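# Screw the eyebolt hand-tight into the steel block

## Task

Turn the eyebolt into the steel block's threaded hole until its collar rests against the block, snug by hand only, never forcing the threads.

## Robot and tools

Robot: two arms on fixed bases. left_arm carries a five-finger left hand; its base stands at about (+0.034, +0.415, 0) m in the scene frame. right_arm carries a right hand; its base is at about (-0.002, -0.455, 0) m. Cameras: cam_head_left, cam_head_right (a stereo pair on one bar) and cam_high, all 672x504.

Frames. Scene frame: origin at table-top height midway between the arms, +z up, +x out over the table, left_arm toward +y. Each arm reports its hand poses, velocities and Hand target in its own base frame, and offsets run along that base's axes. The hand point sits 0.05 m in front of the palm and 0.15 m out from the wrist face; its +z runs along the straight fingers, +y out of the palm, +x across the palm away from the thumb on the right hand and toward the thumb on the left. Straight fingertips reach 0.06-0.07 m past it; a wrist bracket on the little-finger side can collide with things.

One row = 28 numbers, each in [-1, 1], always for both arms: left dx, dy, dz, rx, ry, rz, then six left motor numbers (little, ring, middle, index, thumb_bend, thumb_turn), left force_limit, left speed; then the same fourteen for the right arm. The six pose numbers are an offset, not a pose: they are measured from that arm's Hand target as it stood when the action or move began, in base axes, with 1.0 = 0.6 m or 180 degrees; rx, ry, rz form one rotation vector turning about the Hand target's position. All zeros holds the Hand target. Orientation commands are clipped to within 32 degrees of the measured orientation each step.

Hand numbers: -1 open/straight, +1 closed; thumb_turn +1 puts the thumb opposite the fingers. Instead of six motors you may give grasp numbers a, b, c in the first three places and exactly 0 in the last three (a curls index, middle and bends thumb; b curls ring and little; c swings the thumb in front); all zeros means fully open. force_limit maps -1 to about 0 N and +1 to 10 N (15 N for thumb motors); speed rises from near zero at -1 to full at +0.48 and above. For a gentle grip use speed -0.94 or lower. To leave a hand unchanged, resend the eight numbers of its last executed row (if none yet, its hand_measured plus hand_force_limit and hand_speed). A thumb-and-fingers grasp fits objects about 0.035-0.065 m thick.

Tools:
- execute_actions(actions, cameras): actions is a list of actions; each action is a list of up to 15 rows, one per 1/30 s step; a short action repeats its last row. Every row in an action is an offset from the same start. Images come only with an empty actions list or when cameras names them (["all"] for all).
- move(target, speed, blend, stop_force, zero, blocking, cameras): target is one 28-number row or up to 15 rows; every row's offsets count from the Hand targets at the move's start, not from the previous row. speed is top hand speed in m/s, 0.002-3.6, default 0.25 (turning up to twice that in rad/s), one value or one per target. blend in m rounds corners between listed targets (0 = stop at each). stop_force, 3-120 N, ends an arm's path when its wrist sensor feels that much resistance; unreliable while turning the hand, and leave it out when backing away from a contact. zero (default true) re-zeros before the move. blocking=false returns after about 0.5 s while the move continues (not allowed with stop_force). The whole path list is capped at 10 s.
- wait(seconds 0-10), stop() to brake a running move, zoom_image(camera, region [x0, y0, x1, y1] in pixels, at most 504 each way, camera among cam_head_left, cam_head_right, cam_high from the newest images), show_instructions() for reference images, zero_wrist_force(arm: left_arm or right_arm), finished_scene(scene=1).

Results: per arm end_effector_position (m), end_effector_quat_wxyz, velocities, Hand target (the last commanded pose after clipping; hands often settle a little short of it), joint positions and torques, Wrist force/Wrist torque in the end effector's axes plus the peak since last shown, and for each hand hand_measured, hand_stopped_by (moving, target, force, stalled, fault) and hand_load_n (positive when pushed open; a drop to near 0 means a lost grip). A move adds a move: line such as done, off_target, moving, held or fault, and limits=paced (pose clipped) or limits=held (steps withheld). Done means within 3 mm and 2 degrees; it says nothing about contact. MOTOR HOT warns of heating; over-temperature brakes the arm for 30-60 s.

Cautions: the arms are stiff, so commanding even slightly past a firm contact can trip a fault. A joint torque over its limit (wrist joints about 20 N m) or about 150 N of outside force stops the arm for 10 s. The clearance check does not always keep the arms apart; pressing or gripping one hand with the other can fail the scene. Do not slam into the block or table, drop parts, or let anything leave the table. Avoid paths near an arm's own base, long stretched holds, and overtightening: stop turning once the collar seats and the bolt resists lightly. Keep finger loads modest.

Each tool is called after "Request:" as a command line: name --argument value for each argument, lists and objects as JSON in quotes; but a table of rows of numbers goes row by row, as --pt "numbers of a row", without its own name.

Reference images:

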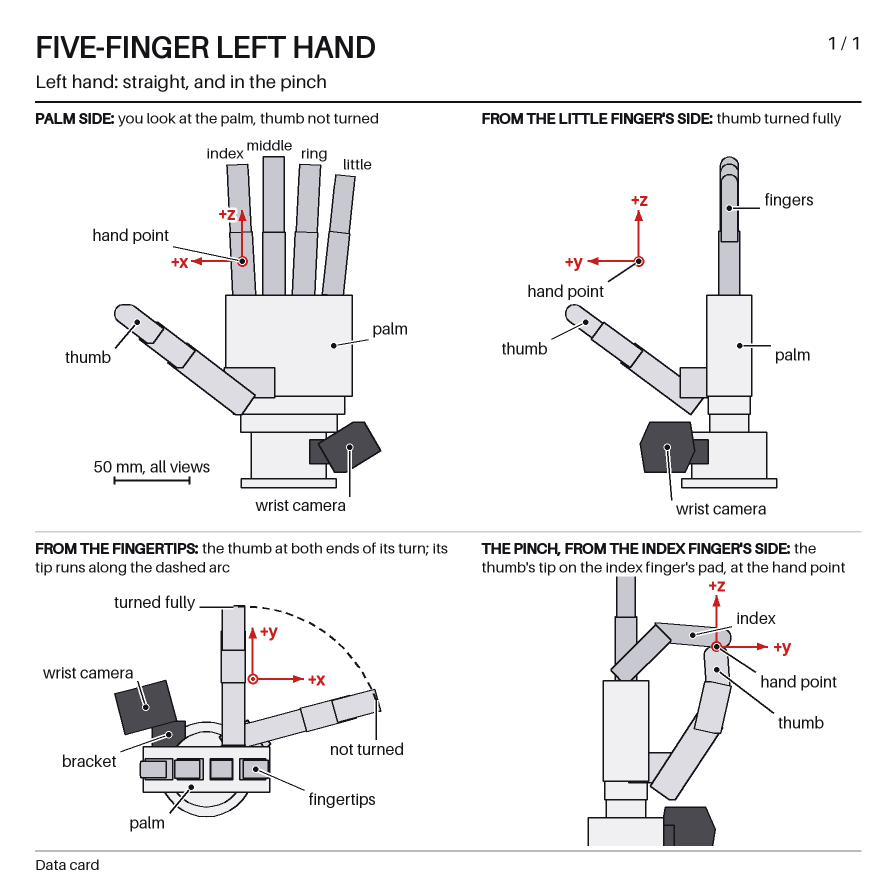

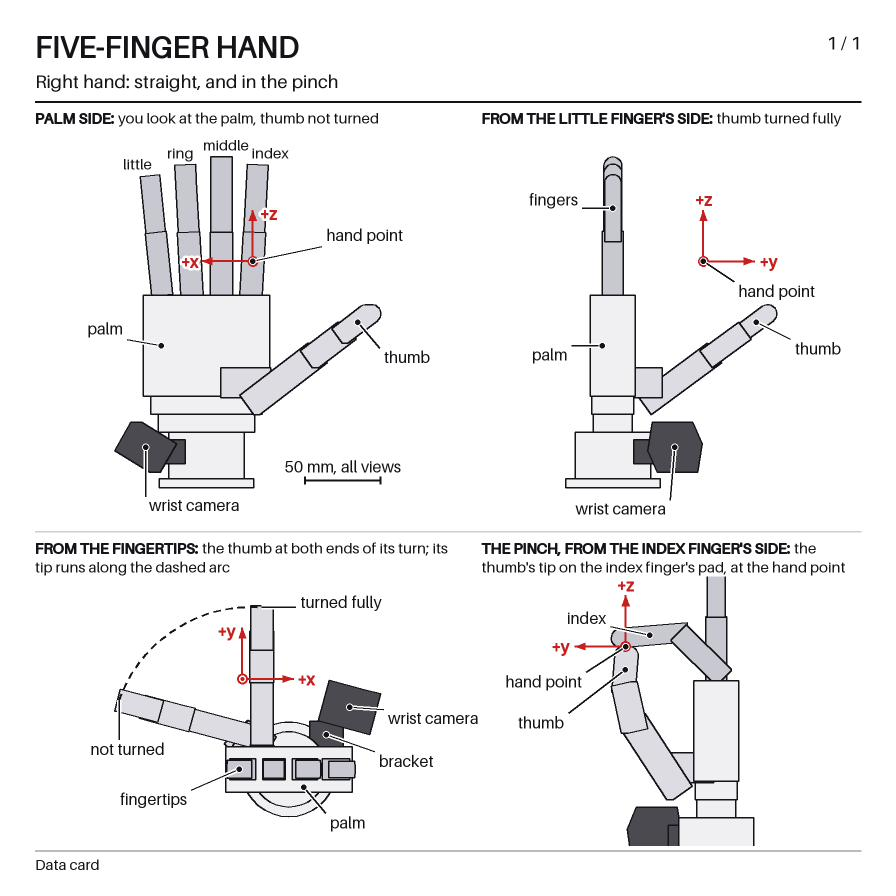

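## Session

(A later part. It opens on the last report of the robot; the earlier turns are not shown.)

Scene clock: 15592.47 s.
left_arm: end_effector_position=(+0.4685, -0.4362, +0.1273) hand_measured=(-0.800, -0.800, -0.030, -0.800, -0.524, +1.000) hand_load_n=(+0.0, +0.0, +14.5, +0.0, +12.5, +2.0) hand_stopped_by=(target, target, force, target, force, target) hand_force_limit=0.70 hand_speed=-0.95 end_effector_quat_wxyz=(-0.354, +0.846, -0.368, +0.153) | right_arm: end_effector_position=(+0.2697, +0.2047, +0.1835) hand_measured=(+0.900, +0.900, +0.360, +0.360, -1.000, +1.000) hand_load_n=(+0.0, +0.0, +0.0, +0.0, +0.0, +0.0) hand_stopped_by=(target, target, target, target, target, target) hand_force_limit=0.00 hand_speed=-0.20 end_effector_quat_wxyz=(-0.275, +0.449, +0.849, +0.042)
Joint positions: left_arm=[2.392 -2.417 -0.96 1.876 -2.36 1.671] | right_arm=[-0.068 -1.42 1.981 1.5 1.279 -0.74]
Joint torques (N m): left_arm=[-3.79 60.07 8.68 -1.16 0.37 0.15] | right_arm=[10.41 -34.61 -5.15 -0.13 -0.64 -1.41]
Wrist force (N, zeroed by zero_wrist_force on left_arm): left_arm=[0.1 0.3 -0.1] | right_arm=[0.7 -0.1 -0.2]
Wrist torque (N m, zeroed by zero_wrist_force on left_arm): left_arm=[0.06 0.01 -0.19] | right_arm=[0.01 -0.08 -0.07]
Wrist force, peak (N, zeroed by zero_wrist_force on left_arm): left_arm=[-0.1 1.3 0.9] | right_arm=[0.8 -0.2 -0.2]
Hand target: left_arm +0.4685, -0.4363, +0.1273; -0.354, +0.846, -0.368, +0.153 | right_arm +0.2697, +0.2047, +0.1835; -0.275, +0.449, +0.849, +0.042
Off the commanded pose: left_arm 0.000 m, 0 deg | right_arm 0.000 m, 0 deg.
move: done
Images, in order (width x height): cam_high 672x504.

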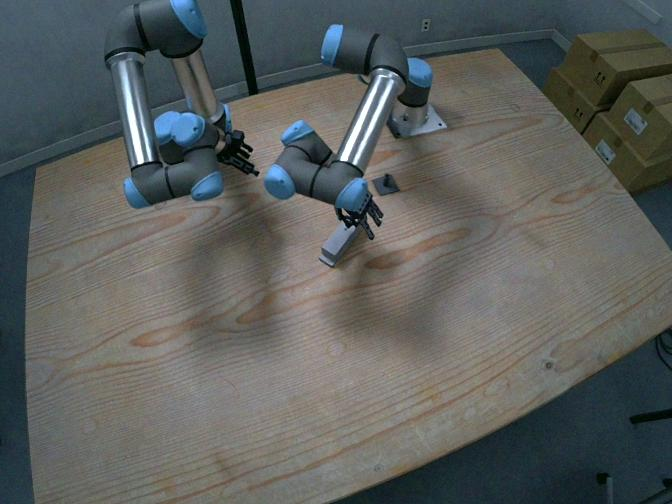

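Request:
move --pt "-0.0088 -0.0153 0 0 0 0 -0.8 -0.8 0.5 -0.8 0.3 1 0.7 -0.95 0 0 0 0 0 0 0.9 0.9 0.36 0.36 -1 1 0 -0.2" --pt "-0.0051 -0.0119 0 0 0 0 -0.8 -0.8 0.5 -0.8 0.3 1 0.7 -0.95 0 0 0 0 0 0 0.9 0.9 0.36 0.36 -1 1 0 -0.2" --speed 0.02 --cameras '["cam_high"]'

Request:
zoom_image --camera "cam_high" --region '[338, 219, 353, 234]'

Scene clock: 15613.60 s.
left_arm: end_effector_position=(+0.4655, -0.4434, +0.1272) hand_measured=(-0.800, -0.800, -0.030, -0.800, -0.524, +1.000) hand_load_n=(+0.0, -0.5, +15.0, +0.0, +12.5, +2.0) hand_stopped_by=(target, target, force, target, force, target) hand_force_limit=0.70 hand_speed=-0.95 end_effector_quat_wxyz=(-0.354, +0.846, -0.368, +0.153) end_effector_velocity=(+0.000, -0.001, +0.001) end_effector_angular_velocity=(-0.004, -0.004, +0.002) | right_arm: end_effector_position=(+0.2697, +0.2047, +0.1835) hand_measured=(+0.900, +0.900, +0.360, +0.360, -1.000, +1.000) hand_load_n=(+0.5, +0.0, +0.0, +0.0, +0.0, +0.0) hand_stopped_by=(target, target, target, target, target, target) hand_force_limit=0.00 hand_speed=-0.20 end_effector_quat_wxyz=(-0.275, +0.449, +0.849, +0.042)
Joint positions: left_arm=[2.38 -2.43 -0.939 1.856 -2.361 1.654] | right_arm=[-0.068 -1.42 1.981 1.5 1.279 -0.74]
Joint velocities: left_arm=[-0.001 0.001 0 0 0 -0.005] | right_arm=[within noise]
Joint torques (N m): left_arm=[-10.02 61.27 9.84 -3.38 0.35 -1.35] | right_arm=[10.51 -34.55 -6.16 -0.18 -0.66 -1.56]
Wrist force (N, zeroed by zero_wrist_force on left_arm): left_arm=[-0.2 0.0 0.2] | right_arm=[0.5 0.0 -0.1]
Wrist torque (N m, zeroed by zero_wrist_force on left_arm): left_arm=[-0.02 0.06 -0.06] | right_arm=[0.03 -0.04 -0.08]
Wrist force, peak (N, zeroed by zero_wrist_force on left_arm): left_arm=[0.0 -0.3 0.6] | right_arm=[0.9 -0.1 -0.3]
Hand target: left_arm +0.4654, -0.4434, +0.1273; -0.354, +0.846, -0.368, +0.153 | right_arm +0.2697, +0.2047, +0.1835; -0.275, +0.449, +0.849, +0.042
Off the commanded pose: left_arm 0.000 m, 0 deg | right_arm 0.000 m, 0 deg.
move: done
Images, in order (width x height): cam_high 672x504.

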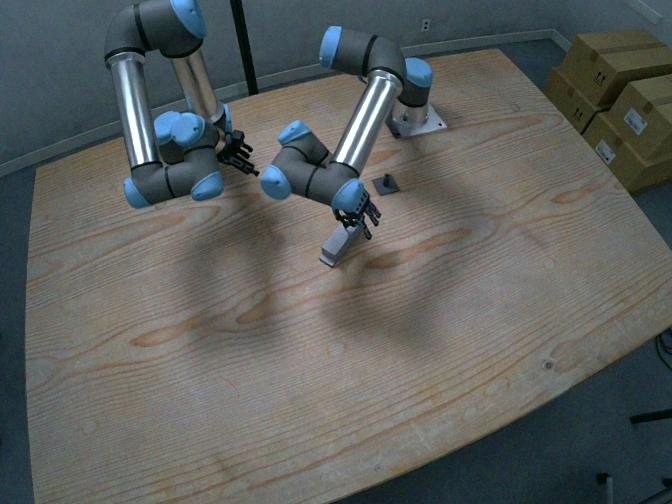

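Scaled by 33.600 from the camera's 672x504 image, which has a finer 960x720 frame.

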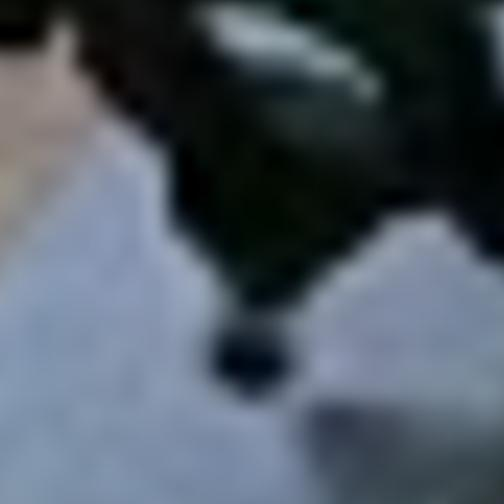

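Request:
move --target '[0,-0.0005,-0.0185,0,0,0,-0.8,-0.8,0.5,-0.8,0.3,1,0.7,-0.95,0,0,0,0,0,0,0.9,0.9,0.36,0.36,-1,1,0,-0.2]' --speed 0.03

Request:
move --target '[0,0,-0.012,0,0,0,-0.8,-0.8,0.5,-0.8,0.3,1,0.7,-0.95,0,0,0,0,0,0,0.9,0.9,0.36,0.36,-1,1,0,-0.2]' --speed 0.003 --stop_force 3 --cameras '["cam_high"]'

Request:
zoom_image --camera "cam_high" --region '[331, 210, 361, 240]'

Scene clock: 15671.33 s.
left_arm: end_effector_position=(+0.4654, -0.4437, +0.1159) hand_measured=(-0.800, -0.800, -0.030, -0.800, -0.524, +1.000) hand_load_n=(+0.0, +0.0, +15.0, +0.0, +12.5, +2.0) hand_stopped_by=(target, target, force, target, force, target) hand_force_limit=0.70 hand_speed=-0.95 end_effector_quat_wxyz=(-0.354, +0.846, -0.368, +0.153) | right_arm: end_effector_position=(+0.2697, +0.2047, +0.1835) hand_measured=(+0.900, +0.900, +0.360, +0.360, -1.000, +1.000) hand_load_n=(+0.0, +0.0, +0.0, +0.0, +0.0, +0.0) hand_stopped_by=(target, target, target, target, target, target) hand_force_limit=0.00 hand_speed=-0.20 end_effector_quat_wxyz=(-0.275, +0.449, +0.849, +0.042)
Joint positions: left_arm=[2.379 -2.438 -0.953 1.878 -2.361 1.653] | right_arm=[-0.068 -1.42 1.981 1.5 1.279 -0.74]
Joint torques (N m): left_arm=[-6.73 50.6 25.15 -4.7 -0.35 -0.87] | right_arm=[9.89 -34.47 -6.63 -0.12 -0.58 -1.54]
Wrist force (N, zeroed by zero_wrist_force on left_arm): left_arm=[0.1 0.3 0.0] | right_arm=[0.6 -0.2 -0.2]
Wrist torque (N m, zeroed by zero_wrist_force on left_arm): left_arm=[0.05 0.02 -0.06] | right_arm=[0.01 -0.06 -0.08]
Wrist force, peak (N, zeroed by zero_wrist_force on left_arm): left_arm=[0.1 0.5 0.2] | right_arm=[0.6 0.0 -0.7]
Hand target: left_arm +0.4654, -0.4437, +0.1162; -0.354, +0.846, -0.368, +0.153 | right_arm +0.2697, +0.2047, +0.1835; -0.275, +0.449, +0.849, +0.042
Off the commanded pose: left_arm 0.000 m, 0 deg | right_arm 0.000 m, 0 deg.
move: done

Scene clock: 15673.07 s.
left_arm: end_effector_position=(+0.4654, -0.4437, +0.1127) hand_measured=(-0.800, -0.800, -0.030, -0.800, -0.524, +1.000) hand_load_n=(+0.0, +0.0, +14.5, +0.0, +12.5, +1.5) hand_stopped_by=(target, target, force, target, force, target) hand_force_limit=0.70 hand_speed=-0.95 end_effector_quat_wxyz=(-0.354, +0.846, -0.368, +0.153) | right_arm: end_effector_position=(+0.2697, +0.2047, +0.1835) hand_measured=(+0.900, +0.900, +0.360, +0.360, -1.000, +1.000) hand_load_n=(+0.0, +0.0, +0.0, +0.0, +0.0, +0.0) hand_stopped_by=(target, target, target, target, target, target) hand_force_limit=0.00 hand_speed=-0.20 end_effector_quat_wxyz=(-0.275, +0.449, +0.849, +0.042)
Joint positions: left_arm=[2.379 -2.441 -0.957 1.885 -2.361 1.653] | right_arm=[-0.068 -1.42 1.981 1.5 1.279 -0.74]
Joint torques (N m): left_arm=[-4.63 43.26 26.02 -4.9 -0.89 1.3] | right_arm=[10.18 -33.79 -6.5 -0.15 -0.57 -1.44]
Wrist force (N, zeroed by zero_wrist_force on left_arm): left_arm=[0.2 -4.0 -2.5] | right_arm=[0.5 -0.1 -0.4]
Wrist torque (N m, zeroed by zero_wrist_force on left_arm): left_arm=[-0.15 -0.06 0.05] | right_arm=[0.03 -0.05 -0.08]
Wrist force, peak (N, zeroed by zero_wrist_force on left_arm): left_arm=[0.2 -4.0 -2.5] | right_arm=[0.9 -0.2 -0.4]
Hand target: left_arm +0.4654, -0.4437, +0.1128; -0.354, +0.846, -0.368, +0.153 (not the last commanded pose) | right_arm +0.2697, +0.2047, +0.1835; -0.275, +0.449, +0.849, +0.042
Off the commanded pose: left_arm 0.004 m, 0 deg | right_arm 0.000 m, 0 deg.
move: contact (left_arm)
Images, in order (width x height): cam_high 672x504.

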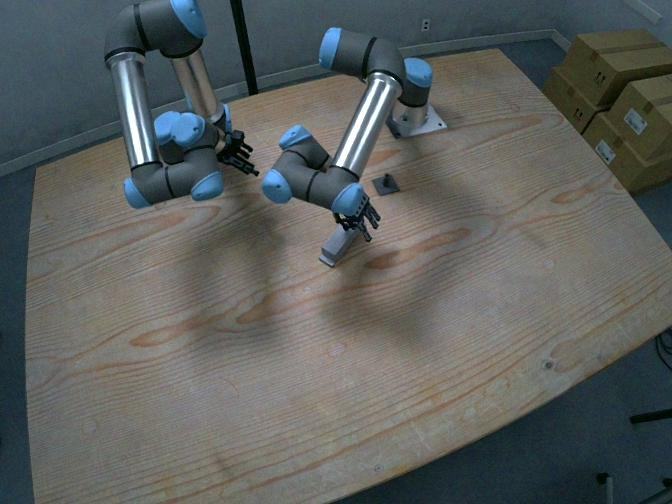

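Scaled by 16.800 from the camera's 672x504 image, which has a finer 960x720 frame.

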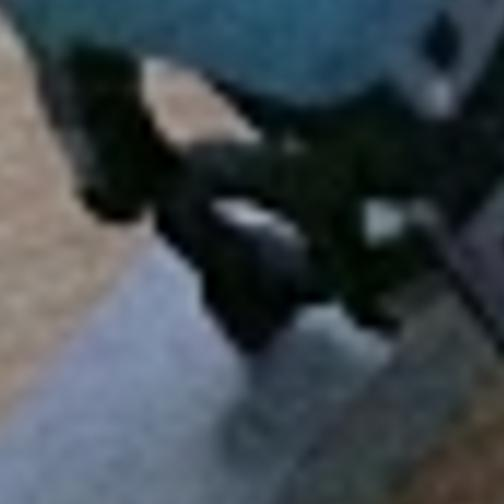

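Request:
move --pt "0 0 0.002 0 0 0 -0.8 -0.8 0.5 -0.8 0.3 1 0.7 -0.95 0 0 0 0 0 0 0.9 0.9 0.36 0.36 -1 1 0 -0.2" --pt "-0.0046 -0.0054 0.002 0 0 0 -0.8 -0.8 0.5 -0.8 0.3 1 0.7 -0.95 0 0 0 0 0 0 0.9 0.9 0.36 0.36 -1 1 0 -0.2" --pt "-0.0006 -0.0017 0.002 0 0 0 -0.8 -0.8 0.5 -0.8 0.3 1 0.7 -0.95 0 0 0 0 0 0 0.9 0.9 0.36 0.36 -1 1 0 -0.2" --speed 0.01

Request:
move --target '[0,0,-0.012,0,0,0,-0.8,-0.8,0.5,-0.8,0.3,1,0.7,-0.95,0,0,0,0,0,0,0.9,0.9,0.36,0.36,-1,1,0,-0.2]' --speed 0.003 --stop_force 3 --cameras '["cam_high"]'

Request:
zoom_image --camera "cam_high" --region '[331, 210, 361, 240]'

Scene clock: 15693.00 s.
left_arm: end_effector_position=(+0.4651, -0.4447, +0.1140) hand_measured=(-0.800, -0.800, -0.030, -0.800, -0.524, +1.000) hand_load_n=(+0.0, -0.5, +15.0, +0.0, +12.5, +2.0) hand_stopped_by=(target, target, force, target, force, target) hand_force_limit=0.70 hand_speed=-0.95 end_effector_quat_wxyz=(-0.354, +0.846, -0.368, +0.153) | right_arm: end_effector_position=(+0.2697, +0.2047, +0.1835) hand_measured=(+0.900, +0.900, +0.360, +0.360, -1.000, +1.000) hand_load_n=(+0.0, +0.0, +0.0, +0.0, +0.0, +0.0) hand_stopped_by=(target, target, target, target, target, target) hand_force_limit=0.00 hand_speed=-0.20 end_effector_quat_wxyz=(-0.275, +0.449, +0.849, +0.042)
Joint positions: left_arm=[2.378 -2.442 -0.953 1.879 -2.361 1.651] | right_arm=[-0.068 -1.42 1.981 1.5 1.279 -0.74]
Joint torques (N m): left_arm=[-2.01 62.85 9.39 -0.95 0.48 -0.89] | right_arm=[10.25 -33.67 -5.92 -0.14 -0.76 -1.4]
Wrist force (N, zeroed by zero_wrist_force on left_arm): left_arm=[-0.2 0.2 0.1] | right_arm=[0.6 -0.2 -0.3]
Wrist torque (N m, zeroed by zero_wrist_force on left_arm): left_arm=[0.02 0.05 -0.06] | right_arm=[0.02 -0.05 -0.08]
Wrist force, peak (N, zeroed by zero_wrist_force on left_arm): left_arm=[0.0 -3.7 -2.6] | right_arm=[0.9 -0.2 -0.2]
Hand target: left_arm +0.4650, -0.4447, +0.1140; -0.354, +0.846, -0.368, +0.153 | right_arm +0.2697, +0.2047, +0.1835; -0.275, +0.449, +0.849, +0.042
Off the commanded pose: left_arm 0.000 m, 0 deg | right_arm 0.000 m, 0 deg.
move: done

Scene clock: 15694.03 s.
left_arm: end_effector_position=(+0.4650, -0.4447, +0.1126) hand_measured=(-0.800, -0.800, -0.030, -0.800, -0.524, +1.000) hand_load_n=(+0.0, +0.0, +14.5, +0.0, +12.5, +1.5) hand_stopped_by=(target, target, force, target, force, target) hand_force_limit=0.70 hand_speed=-0.95 end_effector_quat_wxyz=(-0.354, +0.846, -0.368, +0.153) | right_arm: end_effector_position=(+0.2697, +0.2047, +0.1835) hand_measured=(+0.900, +0.900, +0.360, +0.360, -1.000, +1.000) hand_load_n=(+0.0, +0.0, +0.5, +0.5, +0.0, +0.0) hand_stopped_by=(target, target, target, target, target, target) hand_force_limit=0.00 hand_speed=-0.20 end_effector_quat_wxyz=(-0.275, +0.449, +0.849, +0.042)
Joint positions: left_arm=[2.378 -2.443 -0.954 1.882 -2.361 1.651] | right_arm=[-0.068 -1.42 1.981 1.5 1.279 -0.74]
Joint torques (N m): left_arm=[-6.39 49.66 24.93 -4.75 0.44 -1.09] | right_arm=[10.69 -34.18 -5.91 -0.25 -0.5 -1.36]
Wrist force (N, zeroed by zero_wrist_force on left_arm): left_arm=[-0.4 -4.9 -2.8] | right_arm=[0.6 -0.2 -0.3]
Wrist torque (N m, zeroed by zero_wrist_force on left_arm): left_arm=[-0.17 -0.01 0.05] | right_arm=[0.01 -0.05 -0.08]
Wrist force, peak (N, zeroed by zero_wrist_force on left_arm): left_arm=[-0.1 -4.8 -3.0] | right_arm=[0.8 0.0 -0.5]
Hand target: left_arm +0.4650, -0.4447, +0.1127; -0.354, +0.846, -0.368, +0.153 (not the last commanded pose) | right_arm +0.2697, +0.2047, +0.1835; -0.275, +0.449, +0.849, +0.042
Off the commanded pose: left_arm 0.006 m, 0 deg | right_arm 0.000 m, 0 deg.
move: contact (left_arm)
Images, in order (width x height): cam_high 672x504.

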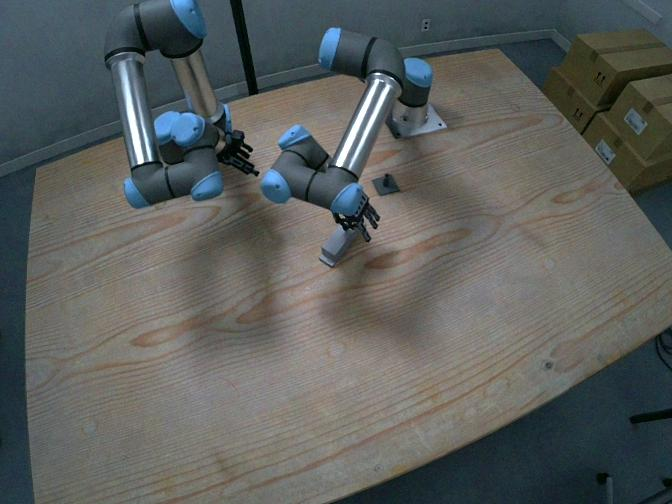

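Scaled by 16.800 from the camera's 672x504 image, which has a finer 960x720 frame.

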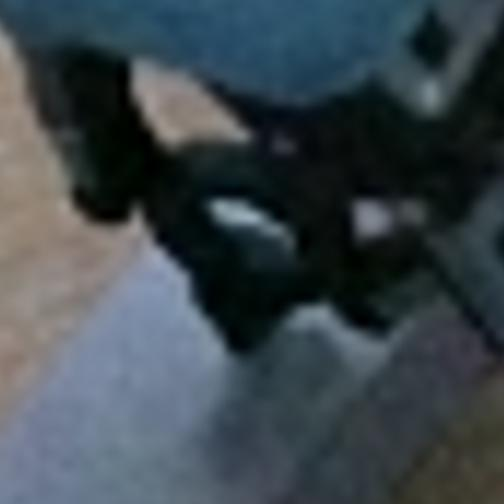

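Request:
move --pt "0 0 0.002 0 0 0 -0.8 -0.8 0.5 -0.8 0.3 1 0.7 -0.95 0 0 0 0 0 0 0.9 0.9 0.36 0.36 -1 1 0 -0.2" --pt "0.0004 0.0010 0.002 0 0 0 -0.8 -0.8 0.5 -0.8 0.3 1 0.7 -0.95 0 0 0 0 0 0 0.9 0.9 0.36 0.36 -1 1 0 -0.2" --speed 0.01

Request:
move --target '[0,0,-0.012,0,0,0,-0.8,-0.8,0.5,-0.8,0.3,1,0.7,-0.95,0,0,0,0,0,0,0.9,0.9,0.36,0.36,-1,1,0,-0.2]' --speed 0.003 --stop_force 3

Request:
move --pt "0 0 0.002 0 0 0 -0.8 -0.8 0.5 -0.8 0.3 1 0.7 -0.95 0 0 0 0 0 0 0.9 0.9 0.36 0.36 -1 1 0 -0.2" --pt "-0.0010 0.0011 0.002 0 0 0 -0.8 -0.8 0.5 -0.8 0.3 1 0.7 -0.95 0 0 0 0 0 0 0.9 0.9 0.36 0.36 -1 1 0 -0.2" --speed 0.01

Request:
move --target '[0,0,-0.012,0,0,0,-0.8,-0.8,0.5,-0.8,0.3,1,0.7,-0.95,0,0,0,0,0,0,0.9,0.9,0.36,0.36,-1,1,0,-0.2]' --speed 0.003 --stop_force 3

Request:
move --pt "0 0 0.002 0 0 0 -0.8 -0.8 0.5 -0.8 0.3 1 0.7 -0.95 0 0 0 0 0 0 0.9 0.9 0.36 0.36 -1 1 0 -0.2" --pt "0.0020 -0.0022 0.002 0 0 0 -0.8 -0.8 0.5 -0.8 0.3 1 0.7 -0.95 0 0 0 0 0 0 0.9 0.9 0.36 0.36 -1 1 0 -0.2" --speed 0.01

Request:
move --target '[0,0,-0.012,0,0,0,-0.8,-0.8,0.5,-0.8,0.3,1,0.7,-0.95,0,0,0,0,0,0,0.9,0.9,0.36,0.36,-1,1,0,-0.2]' --speed 0.003 --stop_force 3

Scene clock: 15721.70 s.
left_arm: end_effector_position=(+0.4653, -0.4441, +0.1140) hand_measured=(-0.800, -0.800, -0.030, -0.800, -0.524, +1.000) hand_load_n=(+0.0, +0.0, +15.0, +0.0, +12.5, +2.0) hand_stopped_by=(target, target, force, target, force, target) hand_force_limit=0.70 hand_speed=-0.95 end_effector_quat_wxyz=(-0.354, +0.846, -0.368, +0.153) | right_arm: end_effector_position=(+0.2697, +0.2047, +0.1835) hand_measured=(+0.900, +0.900, +0.360, +0.360, -1.000, +1.000) hand_load_n=(+0.0, +0.0, +0.0, +0.0, -0.5, +0.0) hand_stopped_by=(target, target, target, target, target, target) hand_force_limit=0.00 hand_speed=-0.20 end_effector_quat_wxyz=(-0.275, +0.449, +0.849, +0.042)
Joint positions: left_arm=[2.379 -2.44 -0.954 1.881 -2.361 1.652] | right_arm=[-0.068 -1.42 1.981 1.5 1.279 -0.74]
Joint torques (N m): left_arm=[4.77 56.71 8.68 0.45 0.39 0.63] | right_arm=[10.48 -34.13 -6.28 -0.12 -0.72 -1.47]
Wrist force (N, zeroed by zero_wrist_force on left_arm): left_arm=[0.1 0.0 0.3] | right_arm=[0.7 -0.1 -0.3]
Wrist torque (N m, zeroed by zero_wrist_force on left_arm): left_arm=[-0.02 0.02 -0.05] | right_arm=[0.02 -0.07 -0.07]
Wrist force, peak (N, zeroed by zero_wrist_force on left_arm): left_arm=[-0.2 -4.8 -2.7] | right_arm=[0.9 -0.2 -0.3]
Hand target: left_arm +0.4653, -0.4441, +0.1139; -0.354, +0.846, -0.368, +0.153 | right_arm +0.2697, +0.2047, +0.1835; -0.275, +0.449, +0.849, +0.042
Off the commanded pose: left_arm 0.000 m, 0 deg | right_arm 0.000 m, 0 deg.
move: done

Scene clock: 15722.73 s.
left_arm: end_effector_position=(+0.4653, -0.4441, +0.1126) hand_measured=(-0.800, -0.800, -0.030, -0.800, -0.524, +1.000) hand_load_n=(+0.0, +0.0, +14.5, +0.0, +12.0, +2.0) hand_stopped_by=(target, target, force, target, force, target) hand_force_limit=0.70 hand_speed=-0.95 end_effector_quat_wxyz=(-0.354, +0.846, -0.368, +0.153) | right_arm: end_effector_position=(+0.2697, +0.2047, +0.1835) hand_measured=(+0.900, +0.900, +0.360, +0.360, -1.000, +1.000) hand_load_n=(+0.0, +0.0, +0.0, +0.0, -0.5, +0.0) hand_stopped_by=(target, target, target, target, target, target) hand_force_limit=0.00 hand_speed=-0.20 end_effector_quat_wxyz=(-0.275, +0.449, +0.849, +0.042)
Joint positions: left_arm=[2.379 -2.441 -0.956 1.884 -2.361 1.652] | right_arm=[-0.068 -1.42 1.981 1.5 1.279 -0.74]
Joint torques (N m): left_arm=[-1.51 48.61 25.41 -4.75 0.33 -0.81] | right_arm=[9.91 -34.66 -6.28 -0.17 -0.69 -1.41]
Wrist force (N, zeroed by zero_wrist_force on left_arm): left_arm=[-0.2 -4.5 -2.8] | right_arm=[0.6 -0.2 -0.5]
Wrist torque (N m, zeroed by zero_wrist_force on left_arm): left_arm=[-0.13 -0.03 0.04] | right_arm=[0.02 -0.05 -0.07]
Wrist force, peak (N, zeroed by zero_wrist_force on left_arm): left_arm=[-0.2 -4.7 -2.9] | right_arm=[0.8 -0.1 -0.3]
Hand target: left_arm +0.4653, -0.4441, +0.1127; -0.354, +0.846, -0.368, +0.153 (not the last commanded pose) | right_arm +0.2697, +0.2047, +0.1835; -0.275, +0.449, +0.849, +0.042
Off the commanded pose: left_arm 0.006 m, 0 deg | right_arm 0.000 m, 0 deg.
move: contact (left_arm)

Scene clock: 15723.63 s.
left_arm: end_effector_position=(+0.4646, -0.4435, +0.1140) hand_measured=(-0.800, -0.800, -0.030, -0.800, -0.524, +1.000) hand_load_n=(+0.0, +0.0, +15.0, +0.0, +12.5, +2.0) hand_stopped_by=(target, target, force, target, force, target) hand_force_limit=0.70 hand_speed=-0.95 end_effector_quat_wxyz=(-0.354, +0.846, -0.368, +0.153) | right_arm: end_effector_position=(+0.2697, +0.2047, +0.1835) hand_measured=(+0.900, +0.900, +0.360, +0.360, -1.000, +1.000) hand_load_n=(+0.0, +0.0, +0.5, +0.0, +0.0, +0.0) hand_stopped_by=(target, target, target, target, target, target) hand_force_limit=0.00 hand_speed=-0.20 end_effector_quat_wxyz=(-0.275, +0.449, +0.849, +0.042)
Joint positions: left_arm=[2.379 -2.438 -0.959 1.884 -2.361 1.653] | right_arm=[-0.068 -1.42 1.981 1.5 1.279 -0.74]
Joint torques (N m): left_arm=[8.12 41.7 28.95 -0.66 0.53 1.25] | right_arm=[10.35 -33.88 -6.41 -0.06 -0.57 -1.5]
Wrist force (N, zeroed by zero_wrist_force on left_arm): left_arm=[0.1 0.2 0.2] | right_arm=[0.7 -0.3 -0.2]
Wrist torque (N m, zeroed by zero_wrist_force on left_arm): left_arm=[0.02 0.02 -0.05] | right_arm=[-0.02 -0.07 -0.08]
Wrist force, peak (N, zeroed by zero_wrist_force on left_arm): left_arm=[-0.4 -4.6 -2.5] | right_arm=[0.7 -0.2 -0.3]
Hand target: left_arm +0.4647, -0.4435, +0.1139; -0.354, +0.846, -0.368, +0.153 | right_arm +0.2697, +0.2047, +0.1835; -0.275, +0.449, +0.849, +0.042
Off the commanded pose: left_arm 0.000 m, 0 deg | right_arm 0.000 m, 0 deg.
move: done

Scene clock: 15725.10 s.
left_arm: end_effector_position=(+0.4647, -0.4434, +0.1113) hand_measured=(-0.800, -0.800, -0.030, -0.800, -0.524, +1.000) hand_load_n=(+0.0, +0.0, +13.5, +0.0, +12.5, +2.0) hand_stopped_by=(target, target, force, target, force, target) hand_force_limit=0.70 hand_speed=-0.95 end_effector_quat_wxyz=(-0.354, +0.846, -0.368, +0.153) | right_arm: end_effector_position=(+0.2697, +0.2047, +0.1835) hand_measured=(+0.900, +0.900, +0.360, +0.360, -1.000, +1.000) hand_load_n=(-0.5, +0.0, +0.0, +0.0, +0.0, +0.0) hand_stopped_by=(target, target, target, target, target, target) hand_force_limit=0.00 hand_speed=-0.20 end_effector_quat_wxyz=(-0.275, +0.449, +0.849, +0.042)
Joint positions: left_arm=[2.379 -2.44 -0.963 1.889 -2.361 1.653] | right_arm=[-0.068 -1.42 1.981 1.5 1.279 -0.74]
Joint torques (N m): left_arm=[9.11 44.94 25.24 -4.74 0.42 1.31] | right_arm=[9.59 -34.69 -6.17 -0.01 -0.63 -1.49]
Wrist force (N, zeroed by zero_wrist_force on left_arm): left_arm=[0.4 -3.4 -3.4] | right_arm=[0.8 -0.1 -0.4]
Wrist torque (N m, zeroed by zero_wrist_force on left_arm): left_arm=[-0.21 -0.02 0.01] | right_arm=[0.02 -0.08 -0.07]
Wrist force, peak (N, zeroed by zero_wrist_force on left_arm): left_arm=[0.4 -3.2 -3.8] | right_arm=[0.8 -0.1 -0.4]
Hand target: left_arm +0.4647, -0.4435, +0.1114; -0.354, +0.846, -0.368, +0.153 (not the last commanded pose) | right_arm +0.2697, +0.2047, +0.1835; -0.275, +0.449, +0.849, +0.042
Off the commanded pose: left_arm 0.005 m, 0 deg | right_arm 0.000 m, 0 deg.
move: contact (left_arm)

Scene clock: 15726.07 s.
left_arm: end_effector_position=(+0.4660, -0.4448, +0.1126) hand_measured=(-0.800, -0.800, -0.030, -0.800, -0.524, +1.000) hand_load_n=(+0.0, +0.0, +14.5, +0.0, +12.0, +2.0) hand_stopped_by=(target, target, force, target, force, target) hand_force_limit=0.70 hand_speed=-0.95 end_effector_quat_wxyz=(-0.354, +0.846, -0.368, +0.153) | right_arm: end_effector_position=(+0.2697, +0.2047, +0.1835) hand_measured=(+0.900, +0.900, +0.360, +0.360, -1.000, +1.000) hand_load_n=(+0.0, +0.0, +0.0, +0.0, -0.5, +0.5) hand_stopped_by=(target, target, target, target, target, target) hand_force_limit=0.00 hand_speed=-0.20 end_effector_quat_wxyz=(-0.275, +0.449, +0.849, +0.042)
Joint positions: left_arm=[2.379 -2.444 -0.951 1.881 -2.361 1.652] | right_arm=[-0.068 -1.42 1.981 1.5 1.279 -0.74]
Joint torques (N m): left_arm=[-8.05 49.76 8.03 -2.16 -0.67 -1.13] | right_arm=[10.23 -35.08 -6.58 -0.14 -0.6 -1.54]
Wrist force (N, zeroed by zero_wrist_force on left_arm): left_arm=[-0.3 0.0 -0.2] | right_arm=[0.7 -0.3 -0.4]
Wrist torque (N m, zeroed by zero_wrist_force on left_arm): left_arm=[0.02 0.03 -0.05] | right_arm=[0.01 -0.07 -0.08]
Wrist force, peak (N, zeroed by zero_wrist_force on left_arm): left_arm=[0.5 -3.0 -3.4] | right_arm=[0.7 -0.3 -0.4]
Hand target: left_arm +0.4659, -0.4448, +0.1126; -0.354, +0.846, -0.368, +0.153 | right_arm +0.2697, +0.2047, +0.1835; -0.275, +0.449, +0.849, +0.042
Off the commanded pose: left_arm 0.000 m, 0 deg | right_arm 0.000 m, 0 deg.
move: done

Scene clock: 15727.03 s.
left_arm: end_effector_position=(+0.4659, -0.4448, +0.1114) hand_measured=(-0.800, -0.800, -0.030, -0.800, -0.524, +1.000) hand_load_n=(+0.0, -0.5, +14.0, +0.0, +12.0, +2.0) hand_stopped_by=(target, target, force, target, force, target) hand_force_limit=0.70 hand_speed=-0.95 end_effector_quat_wxyz=(-0.354, +0.846, -0.368, +0.153) | right_arm: end_effector_position=(+0.2697, +0.2047, +0.1835) hand_measured=(+0.900, +0.900, +0.360, +0.360, -1.000, +1.000) hand_load_n=(+0.0, +0.0, +0.0, +0.0, +0.0, +0.0) hand_stopped_by=(target, target, target, target, target, target) hand_force_limit=0.00 hand_speed=-0.20 end_effector_quat_wxyz=(-0.275, +0.449, +0.849, +0.042)
Joint positions: left_arm=[2.379 -2.445 -0.953 1.884 -2.361 1.652] | right_arm=[-0.068 -1.42 1.981 1.5 1.279 -0.74]
Joint torques (N m): left_arm=[-7.12 50.87 25.45 -4.68 -1.67 -1.13] | right_arm=[10.69 -34.76 -6.26 -0.1 -0.67 -1.57]
Wrist force (N, zeroed by zero_wrist_force on left_arm): left_arm=[0.2 -3.4 -3.3] | right_arm=[0.9 -0.1 0.0]
Wrist torque (N m, zeroed by zero_wrist_force on left_arm): left_arm=[-0.18 -0.04 0.02] | right_arm=[0.02 -0.11 -0.05]
Wrist force, peak (N, zeroed by zero_wrist_force on left_arm): left_arm=[0.4 -3.6 -3.7] | right_arm=[0.9 -0.1 -0.3]
Hand target: left_arm +0.4659, -0.4448, +0.1115; -0.354, +0.846, -0.368, +0.153 (not the last commanded pose) | right_arm +0.2697, +0.2047, +0.1835; -0.275, +0.449, +0.849, +0.042
Off the commanded pose: left_arm 0.006 m, 0 deg | right_arm 0.000 m, 0 deg.
move: contact (left_arm)

Request:
move --target '[0.0023,0.0075,0.0015,0,0,0.06667,-0.8,-0.8,0.5,-0.8,0.3,1,0.7,-0.95,0,0,0,0,0,0,0.9,0.9,0.36,0.36,-1,1,0,-0.2]' --speed 0.03

Request:
move --target '[0.0006,0.0098,0.0007,0,0,0.08333,-0.8,-0.8,0.5,-0.8,0.3,1,0.7,-0.95,0,0,0,0,0,0,0.9,0.9,0.36,0.36,-1,1,0,-0.2]' --speed 0.03

Request:
move --target '[0,0,-0.012,0,0,0,-0.8,-0.8,0.5,-0.8,0.3,1,0.7,-0.95,0,0,0,0,0,0,0.9,0.9,0.36,0.36,-1,1,0,-0.2]' --speed 0.003 --stop_force 3 --zero false

Scene clock: 15795.30 s.
left_arm: end_effector_position=(+0.4673, -0.4403, +0.1124) hand_measured=(-0.800, -0.800, -0.030, -0.800, -0.524, +1.000) hand_load_n=(+0.0, +0.0, +15.0, +0.0, +12.0, +2.0) hand_stopped_by=(target, target, force, target, force, target) hand_force_limit=0.70 hand_speed=-0.95 end_effector_quat_wxyz=(-0.368, +0.880, -0.278, +0.115) end_effector_velocity=(+0.001, +0.000, -0.001) end_effector_angular_velocity=(-0.001, -0.001, -0.003) | right_arm: end_effector_position=(+0.2697, +0.2047, +0.1835) hand_measured=(+0.900, +0.900, +0.360, +0.360, -1.000, +1.000) hand_load_n=(+0.0, +0.0, +0.0, +0.0, +0.0, +0.0) hand_stopped_by=(target, target, target, target, target, target) hand_force_limit=0.00 hand_speed=-0.20 end_effector_quat_wxyz=(-0.275, +0.449, +0.849, +0.042)
Joint positions: left_arm=[2.377 -2.535 -0.836 1.645 -2.35 1.354] | right_arm=[-0.068 -1.42 1.981 1.5 1.279 -0.74]
Joint velocities: left_arm=[0.001 -0.001 0.001 0.005 0 0.005] | right_arm=[within noise]
Joint torques (N m): left_arm=[7.03 54.49 10.67 0.72 -1 1.23] | right_arm=[10.57 -33.77 -6.71 -0.07 -0.67 -1.66]
Wrist force (N, zeroed by zero_wrist_force on left_arm): left_arm=[0.0 -0.1 -0.4] | right_arm=[0.6 0.0 -0.2]
Wrist torque (N m, zeroed by zero_wrist_force on left_arm): left_arm=[-0.01 0.04 -0.03] | right_arm=[0.03 -0.06 -0.07]
Wrist force, peak (N, zeroed by zero_wrist_force on left_arm): left_arm=[0.2 -3.7 -3.6] | right_arm=[0.8 -0.2 -0.4]
Hand target: left_arm +0.4673, -0.4403, +0.1124; -0.368, +0.880, -0.278, +0.116 | right_arm +0.2697, +0.2047, +0.1835; -0.275, +0.449, +0.849, +0.042
Off the commanded pose: left_arm 0.000 m, 0 deg | right_arm 0.000 m, 0 deg.
move: done

Scene clock: 15799.97 s.
left_arm: end_effector_position=(+0.4676, -0.4344, +0.1128) hand_measured=(-0.800, -0.800, -0.030, -0.800, -0.524, +1.000) hand_load_n=(+0.0, +0.0, +14.5, +0.0, +12.5, +2.0) hand_stopped_by=(target, target, force, target, force, target) hand_force_limit=0.70 hand_speed=-0.95 end_effector_quat_wxyz=(-0.380, +0.909, -0.160, +0.066) | right_arm: end_effector_position=(+0.2697, +0.2047, +0.1835) hand_measured=(+0.900, +0.900, +0.360, +0.360, -1.000, +1.000) hand_load_n=(+0.0, +0.0, +0.0, +0.0, +0.0, +0.0) hand_stopped_by=(target, target, target, target, target, target) hand_force_limit=0.00 hand_speed=-0.20 end_effector_quat_wxyz=(-0.275, +0.449, +0.849, +0.042)
Joint positions: left_arm=[2.388 -2.633 -0.7 1.382 -2.283 1.023] | right_arm=[-0.068 -1.42 1.981 1.5 1.279 -0.74]
Joint torques (N m): left_arm=[5.32 53.64 11.81 0.4 -2.47 1.42] | right_arm=[9.91 -33.92 -6.13 -0.19 -0.65 -1.53]
Wrist force (N, zeroed by zero_wrist_force on left_arm): left_arm=[-0.2 0.0 -0.6] | right_arm=[0.7 -0.1 -0.2]
Wrist torque (N m, zeroed by zero_wrist_force on left_arm): left_arm=[0.02 0.05 -0.08] | right_arm=[0.02 -0.07 -0.07]
Wrist force, peak (N, zeroed by zero_wrist_force on left_arm): left_arm=[-0.1 -3.1 -0.3] | right_arm=[0.9 0.0 -0.3]
Hand target: left_arm +0.4676, -0.4344, +0.1128; -0.380, +0.909, -0.160, +0.067 | right_arm +0.2697, +0.2047, +0.1835; -0.275, +0.449, +0.849, +0.042
Off the commanded pose: left_arm 0.000 m, 0 deg | right_arm 0.000 m, 0 deg.
move: done

Scene clock: 15801.10 s.
left_arm: end_effector_position=(+0.4677, -0.4344, +0.1125) hand_measured=(-0.800, -0.800, -0.030, -0.800, -0.524, +1.000) hand_load_n=(+0.0, +0.0, +14.5, +0.0, +12.0, +2.0) hand_stopped_by=(target, target, force, target, force, target) hand_force_limit=0.70 hand_speed=-0.95 end_effector_quat_wxyz=(-0.380, +0.909, -0.160, +0.067) | right_arm: end_effector_position=(+0.2697, +0.2047, +0.1835) hand_measured=(+0.900, +0.900, +0.360, +0.360, -1.000, +1.000) hand_load_n=(+0.0, +0.0, +0.0, +0.0, +0.0, +0.0) hand_stopped_by=(target, target, target, target, target, target) hand_force_limit=0.00 hand_speed=-0.20 end_effector_quat_wxyz=(-0.275, +0.449, +0.849, +0.042)
Joint positions: left_arm=[2.388 -2.633 -0.701 1.383 -2.283 1.023] | right_arm=[-0.068 -1.42 1.981 1.5 1.279 -0.74]
Joint torques (N m): left_arm=[3.67 47.94 29.85 -5.08 0.64 1.31] | right_arm=[9.54 -34.8 -6.23 -0.15 -0.58 -1.58]
Wrist force (N, zeroed by zero_wrist_force on left_arm): left_arm=[0.2 -3.4 -2.7] | right_arm=[0.6 -0.3 -0.3]
Wrist torque (N m, zeroed by zero_wrist_force on left_arm): left_arm=[-0.12 0.01 -0.01] | right_arm=[-0.01 -0.05 -0.08]
Wrist force, peak (N, zeroed by zero_wrist_force on left_arm): left_arm=[-0.1 -4.1 -2.8] | right_arm=[0.9 -0.3 -0.3]
Hand target: left_arm +0.4677, -0.4344, +0.1125; -0.380, +0.909, -0.160, +0.067 (not the last commanded pose) | right_arm +0.2697, +0.2047, +0.1835; -0.275, +0.449, +0.849, +0.042
Off the commanded pose: left_arm 0.007 m, 0 deg | right_arm 0.000 m, 0 deg.
move: contact (left_arm)

Request:
move --target '[-0.0006,-0.0098,0.0,0,0,-0.08333,-0.8,-0.8,0.5,-0.8,0.3,1,0.7,-0.95,0,0,0,0,0,0,0.9,0.9,0.36,0.36,-1,1,0,-0.2]' --speed 0.03

Request:
move --target '[0,0,-0.012,0,0,0,-0.8,-0.8,0.5,-0.8,0.3,1,0.7,-0.95,0,0,0,0,0,0,0.9,0.9,0.36,0.36,-1,1,0,-0.2]' --speed 0.003 --stop_force 3 --zero false

Request:
move --target '[-0.0031,-0.0093,-0.0005,0,0,-0.08333,-0.8,-0.8,0.5,-0.8,0.3,1,0.7,-0.95,0,0,0,0,0,0,0.9,0.9,0.36,0.36,-1,1,0,-0.2]' --speed 0.03

Request:
move --target '[0,0,-0.012,0,0,0,-0.8,-0.8,0.5,-0.8,0.3,1,0.7,-0.95,0,0,0,0,0,0,0.9,0.9,0.36,0.36,-1,1,0,-0.2]' --speed 0.003 --stop_force 3 --zero false

Scene clock: 15825.37 s.
left_arm: end_effector_position=(+0.4673, -0.4403, +0.1126) hand_measured=(-0.800, -0.800, -0.030, -0.800, -0.524, +1.000) hand_load_n=(+0.0, +0.0, +13.5, +0.0, +12.5, +2.0) hand_stopped_by=(target, target, force, target, force, target) hand_force_limit=0.70 hand_speed=-0.95 end_effector_quat_wxyz=(-0.368, +0.880, -0.278, +0.116) end_effector_velocity=(+0.000, +0.001, +0.001) end_effector_angular_velocity=(+0.001, +0.000, +0.004) | right_arm: end_effector_position=(+0.2697, +0.2047, +0.1835) hand_measured=(+0.900, +0.900, +0.360, +0.360, -1.000, +1.000) hand_load_n=(+0.0, +0.0, +0.0, +0.0, +0.0, +0.0) hand_stopped_by=(target, target, target, target, target, target) hand_force_limit=0.00 hand_speed=-0.20 end_effector_quat_wxyz=(-0.275, +0.449, +0.849, +0.042)
Joint positions: left_arm=[2.377 -2.534 -0.836 1.646 -2.351 1.354] | right_arm=[-0.068 -1.42 1.981 1.5 1.279 -0.74]
Joint velocities: left_arm=[0 0 0.001 -0.006 0 -0.006] | right_arm=[within noise]
Joint torques (N m): left_arm=[-4.78 45.68 26.66 -5.47 -1.71 -1.1] | right_arm=[10.12 -33.86 -6.28 -0.07 -0.57 -1.44]
Wrist force (N, zeroed by zero_wrist_force on left_arm): left_arm=[-0.4 2.0 -1.9] | right_arm=[0.6 -0.2 -0.3]
Wrist torque (N m, zeroed by zero_wrist_force on left_arm): left_arm=[-0.06 0.03 -0.22] | right_arm=[0.01 -0.06 -0.08]
Wrist force, peak (N, zeroed by zero_wrist_force on left_arm): left_arm=[0.1 -3.5 -2.9] | right_arm=[0.9 -0.3 -0.5]
Hand target: left_arm +0.4673, -0.4403, +0.1125; -0.368, +0.880, -0.278, +0.116 | right_arm +0.2697, +0.2047, +0.1835; -0.275, +0.449, +0.849, +0.042
Off the commanded pose: left_arm 0.000 m, 0 deg | right_arm 0.000 m, 0 deg.
move: done

Scene clock: 15826.87 s.
left_arm: end_effector_position=(+0.4673, -0.4403, +0.1122) hand_measured=(-0.800, -0.800, -0.030, -0.800, -0.524, +1.000) hand_load_n=(+0.0, +0.0, +12.5, +0.0, +12.5, +2.5) hand_stopped_by=(target, target, force, target, force, target) hand_force_limit=0.70 hand_speed=-0.95 end_effector_quat_wxyz=(-0.368, +0.880, -0.278, +0.116) | right_arm: end_effector_position=(+0.2697, +0.2047, +0.1835) hand_measured=(+0.900, +0.900, +0.360, +0.360, -1.000, +1.000) hand_load_n=(+0.0, +0.0, +0.0, +0.0, +0.0, +0.0) hand_stopped_by=(target, target, target, target, target, target) hand_force_limit=0.00 hand_speed=-0.20 end_effector_quat_wxyz=(-0.275, +0.449, +0.849, +0.042)
Joint positions: left_arm=[2.377 -2.535 -0.837 1.646 -2.35 1.354] | right_arm=[-0.068 -1.42 1.981 1.5 1.279 -0.74]
Joint torques (N m): left_arm=[-5.29 62.65 28.28 -5.02 -2.78 -0.82] | right_arm=[10.03 -33.88 -6.26 -0.33 -0.52 -1.52]
Wrist force (N, zeroed by zero_wrist_force on left_arm): left_arm=[0.4 -2.2 -5.0] | right_arm=[0.5 -0.1 -0.3]
Wrist torque (N m, zeroed by zero_wrist_force on left_arm): left_arm=[-0.27 -0.06 -0.12] | right_arm=[0.03 -0.04 -0.08]
Wrist force, peak (N, zeroed by zero_wrist_force on left_arm): left_arm=[0.4 -3.0 -5.6] | right_arm=[0.8 0.0 -0.4]
Hand target: left_arm +0.4673, -0.4403, +0.1122; -0.368, +0.880, -0.278, +0.116 (not the last commanded pose) | right_arm +0.2697, +0.2047, +0.1835; -0.275, +0.449, +0.849, +0.042
Off the commanded pose: left_arm 0.007 m, 0 deg | right_arm 0.000 m, 0 deg.
move: contact (left_arm)

Scene clock: 15831.53 s.
left_arm: end_effector_position=(+0.4655, -0.4459, +0.1119) hand_measured=(-0.800, -0.800, -0.030, -0.800, -0.524, +1.000) hand_load_n=(+0.0, +0.0, +15.5, +0.0, +12.5, +2.0) hand_stopped_by=(target, target, force, target, force, target) hand_force_limit=0.70 hand_speed=-0.95 end_effector_quat_wxyz=(-0.349, +0.836, -0.390, +0.163) end_effector_velocity=(+0.000, +0.001, +0.001) end_effector_angular_velocity=(+0.002, +0.001, +0.004) | right_arm: end_effector_position=(+0.2697, +0.2047, +0.1835) hand_measured=(+0.900, +0.900, +0.360, +0.360, -1.000, +1.000) hand_load_n=(+0.0, +0.5, +0.0, +0.0, -0.5, +0.0) hand_stopped_by=(target, target, target, target, target, target) hand_force_limit=0.00 hand_speed=-0.20 end_effector_quat_wxyz=(-0.275, +0.449, +0.849, +0.042)
Joint positions: left_arm=[2.381 -2.42 -0.983 1.944 -2.356 1.729] | right_arm=[-0.068 -1.42 1.981 1.5 1.279 -0.74]
Joint velocities: left_arm=[0.001 -0.001 0.002 -0.006 -0.001 -0.005] | right_arm=[within noise]
Joint torques (N m): left_arm=[7.57 40.26 26.42 -5.01 0.05 -0.99] | right_arm=[10.12 -33.99 -6.23 -0.18 -0.58 -1.52]
Wrist force (N, zeroed by zero_wrist_force on left_arm): left_arm=[-0.2 -2.3 1.7] | right_arm=[0.5 -0.2 -0.4]
Wrist torque (N m, zeroed by zero_wrist_force on left_arm): left_arm=[0.05 0.02 -0.11] | right_arm=[0.02 -0.04 -0.08]
Wrist force, peak (N, zeroed by zero_wrist_force on left_arm): left_arm=[0.0 -2.1 -5.3] | right_arm=[0.8 -0.3 -0.3]
Hand target: left_arm +0.4655, -0.4459, +0.1119; -0.350, +0.836, -0.390, +0.163 | right_arm +0.2697, +0.2047, +0.1835; -0.275, +0.449, +0.849, +0.042
Off the commanded pose: left_arm 0.000 m, 0 deg | right_arm 0.000 m, 0 deg.
move: done

Scene clock: 15833.03 s.
left_arm: end_effector_position=(+0.4655, -0.4459, +0.1115) hand_measured=(-0.800, -0.800, -0.030, -0.800, -0.524, +1.000) hand_load_n=(+0.0, +0.0, +15.0, +0.0, +12.0, +2.0) hand_stopped_by=(target, target, force, target, force, target) hand_force_limit=0.70 hand_speed=-0.95 end_effector_quat_wxyz=(-0.350, +0.836, -0.390, +0.163) | right_arm: end_effector_position=(+0.2697, +0.2047, +0.1835) hand_measured=(+0.900, +0.900, +0.360, +0.360, -1.000, +1.000) hand_load_n=(+0.0, +0.5, +0.0, +0.0, +0.0, +0.5) hand_stopped_by=(target, target, target, target, target, target) hand_force_limit=0.00 hand_speed=-0.20 end_effector_quat_wxyz=(-0.275, +0.449, +0.849, +0.042)
Joint positions: left_arm=[2.381 -2.421 -0.983 1.945 -2.356 1.729] | right_arm=[-0.068 -1.42 1.981 1.5 1.279 -0.74]
Joint torques (N m): left_arm=[5.63 60.53 29.74 -4.91 -1.29 -0.5] | right_arm=[9.96 -34.56 -6.71 -0.17 -0.54 -1.58]
Wrist force (N, zeroed by zero_wrist_force on left_arm): left_arm=[-0.1 -4.3 0.0] | right_arm=[0.8 0.1 -0.3]
Wrist torque (N m, zeroed by zero_wrist_force on left_arm): left_arm=[-0.07 0.00 -0.07] | right_arm=[0.05 -0.08 -0.06]
Wrist force, peak (N, zeroed by zero_wrist_force on left_arm): left_arm=[-0.4 -5.3 -0.7] | right_arm=[0.7 -0.2 -0.4]
Hand target: left_arm +0.4655, -0.4459, +0.1116; -0.350, +0.836, -0.390, +0.163 (not the last commanded pose) | right_arm +0.2697, +0.2047, +0.1835; -0.275, +0.449, +0.849, +0.042
Off the commanded pose: left_arm 0.007 m, 0 deg | right_arm 0.000 m, 0 deg.
move: contact (left_arm)

Request:
move --target '[-0.0049,-0.0078,-0.0006,0,0,-0.08333,-0.8,-0.8,0.5,-0.8,0.3,1,0.7,-0.95,0,0,0,0,0,0,0.9,0.9,0.36,0.36,-1,1,0,-0.2]' --speed 0.03

Request:
move --target '[0,0,-0.012,0,0,0,-0.8,-0.8,0.5,-0.8,0.3,1,0.7,-0.95,0,0,0,0,0,0,0.9,0.9,0.36,0.36,-1,1,0,-0.2]' --speed 0.003 --stop_force 3 --zero false

Request:
move --target '[-0.0073,-0.0065,-0.0006,0,0,-0.08333,-0.8,-0.8,0.5,-0.8,0.3,1,0.7,-0.95,0,0,0,0,0,0,0.9,0.9,0.36,0.36,-1,1,0,-0.2]' --speed 0.03

Request:
move --target '[0,0,-0.012,0,0,0,-0.8,-0.8,0.5,-0.8,0.3,1,0.7,-0.95,0,0,0,0,0,0,0.9,0.9,0.36,0.36,-1,1,0,-0.2]' --speed 0.003 --stop_force 3 --zero false

Scene clock: 15853.10 s.
left_arm: end_effector_position=(+0.4626, -0.4506, +0.1112) hand_measured=(-0.800, -0.800, -0.030, -0.800, -0.524, +1.000) hand_load_n=(+0.0, +0.0, +15.0, +0.0, +12.0, +2.0) hand_stopped_by=(target, target, force, target, force, target) hand_force_limit=0.70 hand_speed=-0.95 end_effector_quat_wxyz=(-0.325, +0.778, -0.496, +0.207) end_effector_velocity=(+0.000, +0.001, +0.001) end_effector_angular_velocity=(+0.001, -0.001, +0.004) | right_arm: end_effector_position=(+0.2697, +0.2047, +0.1835) hand_measured=(+0.900, +0.900, +0.360, +0.360, -1.000, +1.000) hand_load_n=(+0.0, +0.0, +0.0, +0.0, +0.0, +0.0) hand_stopped_by=(target, target, target, target, target, target) hand_force_limit=0.00 hand_speed=-0.20 end_effector_quat_wxyz=(-0.275, +0.449, +0.849, +0.042)
Joint positions: left_arm=[2.4 -2.299 -1.137 2.235 -2.288 2.103] | right_arm=[-0.068 -1.42 1.981 1.5 1.279 -0.74]
Joint velocities: left_arm=[0 0 0.001 -0.005 -0.003 -0.005] | right_arm=[within noise]
Joint torques (N m): left_arm=[5.42 34.77 26.84 -4.61 -2.1 -1.03] | right_arm=[10.34 -34.67 -6.08 -0.18 -0.65 -1.44]
Wrist force (N, zeroed by zero_wrist_force on left_arm): left_arm=[-0.6 -1.9 0.2] | right_arm=[0.5 -0.1 -0.3]
Wrist torque (N m, zeroed by zero_wrist_force on left_arm): left_arm=[-0.03 0.10 -0.18] | right_arm=[0.03 -0.04 -0.08]
Wrist force, peak (N, zeroed by zero_wrist_force on left_arm): left_arm=[0.1 -4.9 -0.4] | right_arm=[0.8 -0.3 -0.3]
Hand target: left_arm +0.4626, -0.4506, +0.1112; -0.325, +0.778, -0.496, +0.207 | right_arm +0.2697, +0.2047, +0.1835; -0.275, +0.449, +0.849, +0.042
Off the commanded pose: left_arm 0.000 m, 0 deg | right_arm 0.000 m, 0 deg.
move: done

Scene clock: 15854.47 s.
left_arm: end_effector_position=(+0.4626, -0.4505, +0.1111) hand_measured=(-0.800, -0.800, -0.030, -0.800, -0.524, +1.000) hand_load_n=(+0.0, +0.0, +14.5, +0.0, +12.0, +1.5) hand_stopped_by=(target, target, force, target, force, target) hand_force_limit=0.70 hand_speed=-0.95 end_effector_quat_wxyz=(-0.325, +0.778, -0.496, +0.207) | right_arm: end_effector_position=(+0.2697, +0.2047, +0.1835) hand_measured=(+0.900, +0.900, +0.360, +0.360, -1.000, +1.000) hand_load_n=(+0.0, +0.0, +0.0, +0.0, +0.0, +0.0) hand_stopped_by=(target, target, target, target, target, target) hand_force_limit=0.00 hand_speed=-0.20 end_effector_quat_wxyz=(-0.275, +0.449, +0.849, +0.042)
Joint positions: left_arm=[2.4 -2.299 -1.137 2.235 -2.288 2.103] | right_arm=[-0.068 -1.42 1.981 1.5 1.279 -0.74]
Joint torques (N m): left_arm=[4.65 56.69 27.87 -4.3 1.15 -0.4] | right_arm=[10.36 -34.71 -6.06 -0.13 -0.52 -1.35]
Wrist force (N, zeroed by zero_wrist_force on left_arm): left_arm=[0.0 -4.5 -1.3] | right_arm=[0.6 0.0 -0.4]
Wrist torque (N m, zeroed by zero_wrist_force on left_arm): left_arm=[-0.10 0.03 -0.11] | right_arm=[0.04 -0.04 -0.07]
Wrist force, peak (N, zeroed by zero_wrist_force on left_arm): left_arm=[0.2 -5.1 -1.4] | right_arm=[0.8 0.0 -0.4]
Hand target: left_arm +0.4626, -0.4505, +0.1111; -0.325, +0.778, -0.496, +0.207 (not the last commanded pose) | right_arm +0.2697, +0.2047, +0.1835; -0.275, +0.449, +0.849, +0.042
Off the commanded pose: left_arm 0.007 m, 0 deg | right_arm 0.000 m, 0 deg.
move: contact (left_arm)

Scene clock: 15859.10 s.
left_arm: end_effector_position=(+0.4582, -0.4545, +0.1107) hand_measured=(-0.800, -0.800, -0.030, -0.800, -0.524, +1.000) hand_load_n=(+0.0, +0.0, +13.0, -0.5, +12.0, +2.5) hand_stopped_by=(target, target, force, target, force, target) hand_force_limit=0.70 hand_speed=-0.95 end_effector_quat_wxyz=(-0.295, +0.707, -0.593, +0.248) end_effector_velocity=(+0.000, +0.001, +0.000) end_effector_angular_velocity=(-0.002, -0.001, +0.007) | right_arm: end_effector_position=(+0.2697, +0.2047, +0.1835) hand_measured=(+0.900, +0.900, +0.360, +0.360, -1.000, +1.000) hand_load_n=(+0.0, +0.0, +0.0, +0.0, +0.0, +0.5) hand_stopped_by=(target, target, target, target, target, target) hand_force_limit=0.00 hand_speed=-0.20 end_effector_quat_wxyz=(-0.275, +0.449, +0.849, +0.042)
Joint positions: left_arm=[2.435 -2.188 -1.281 2.47 -2.152 2.436] | right_arm=[-0.068 -1.42 1.981 1.5 1.279 -0.74]
Joint velocities: left_arm=[0.001 0.001 -0.001 -0.002 -0.003 -0.007] | right_arm=[within noise]
Joint torques (N m): left_arm=[2.6 35.63 25.28 -2.87 -2.65 -1.14] | right_arm=[9.91 -34.42 -6.19 -0.04 -0.65 -1.45]
Wrist force (N, zeroed by zero_wrist_force on left_arm): left_arm=[-0.2 -0.3 -2.4] | right_arm=[0.5 0.0 -0.3]
Wrist torque (N m, zeroed by zero_wrist_force on left_arm): left_arm=[-0.15 0.00 -0.22] | right_arm=[0.03 -0.04 -0.08]
Wrist force, peak (N, zeroed by zero_wrist_force on left_arm): left_arm=[-0.1 -4.3 -0.8] | right_arm=[0.9 -0.1 -0.2]
Hand target: left_arm +0.4582, -0.4544, +0.1107; -0.295, +0.707, -0.593, +0.248 | right_arm +0.2697, +0.2047, +0.1835; -0.275, +0.449, +0.849, +0.042
Off the commanded pose: left_arm 0.000 m, 0 deg | right_arm 0.000 m, 0 deg.
move: done

Scene clock: 15860.47 s.
left_arm: end_effector_position=(+0.4582, -0.4544, +0.1106) hand_measured=(-0.800, -0.800, -0.030, -0.800, -0.524, +1.000) hand_load_n=(+0.0, +0.0, +12.5, -0.5, +12.0, +2.5) hand_stopped_by=(target, target, force, target, force, target) hand_force_limit=0.70 hand_speed=-0.95 end_effector_quat_wxyz=(-0.296, +0.707, -0.593, +0.248) | right_arm: end_effector_position=(+0.2697, +0.2047, +0.1835) hand_measured=(+0.900, +0.900, +0.360, +0.360, -1.000, +1.000) hand_load_n=(+0.0, +0.0, +0.0, +0.0, -0.5, +0.5) hand_stopped_by=(target, target, target, target, target, target) hand_force_limit=0.00 hand_speed=-0.20 end_effector_quat_wxyz=(-0.275, +0.449, +0.849, +0.042)
Joint positions: left_arm=[2.435 -2.188 -1.281 2.469 -2.152 2.436] | right_arm=[-0.068 -1.42 1.981 1.5 1.279 -0.74]
Joint torques (N m): left_arm=[1.78 52.37 27.2 -3.64 0.59 -0.99] | right_arm=[10.92 -33.73 -5.88 -0.19 -0.55 -1.45]
Wrist force (N, zeroed by zero_wrist_force on left_arm): left_arm=[0.2 -3.0 -4.7] | right_arm=[0.5 0.1 -0.3]
Wrist torque (N m, zeroed by zero_wrist_force on left_arm): left_arm=[-0.24 -0.01 -0.18] | right_arm=[0.06 -0.04 -0.07]
Wrist force, peak (N, zeroed by zero_wrist_force on left_arm): left_arm=[0.2 -3.7 -5.1] | right_arm=[0.8 -0.3 -0.4]
Hand target: left_arm +0.4582, -0.4544, +0.1106; -0.295, +0.707, -0.593, +0.248 (not the last commanded pose) | right_arm +0.2697, +0.2047, +0.1835; -0.275, +0.449, +0.849, +0.042
Off the commanded pose: left_arm 0.007 m, 0 deg | right_arm 0.000 m, 0 deg.
move: contact (left_arm)


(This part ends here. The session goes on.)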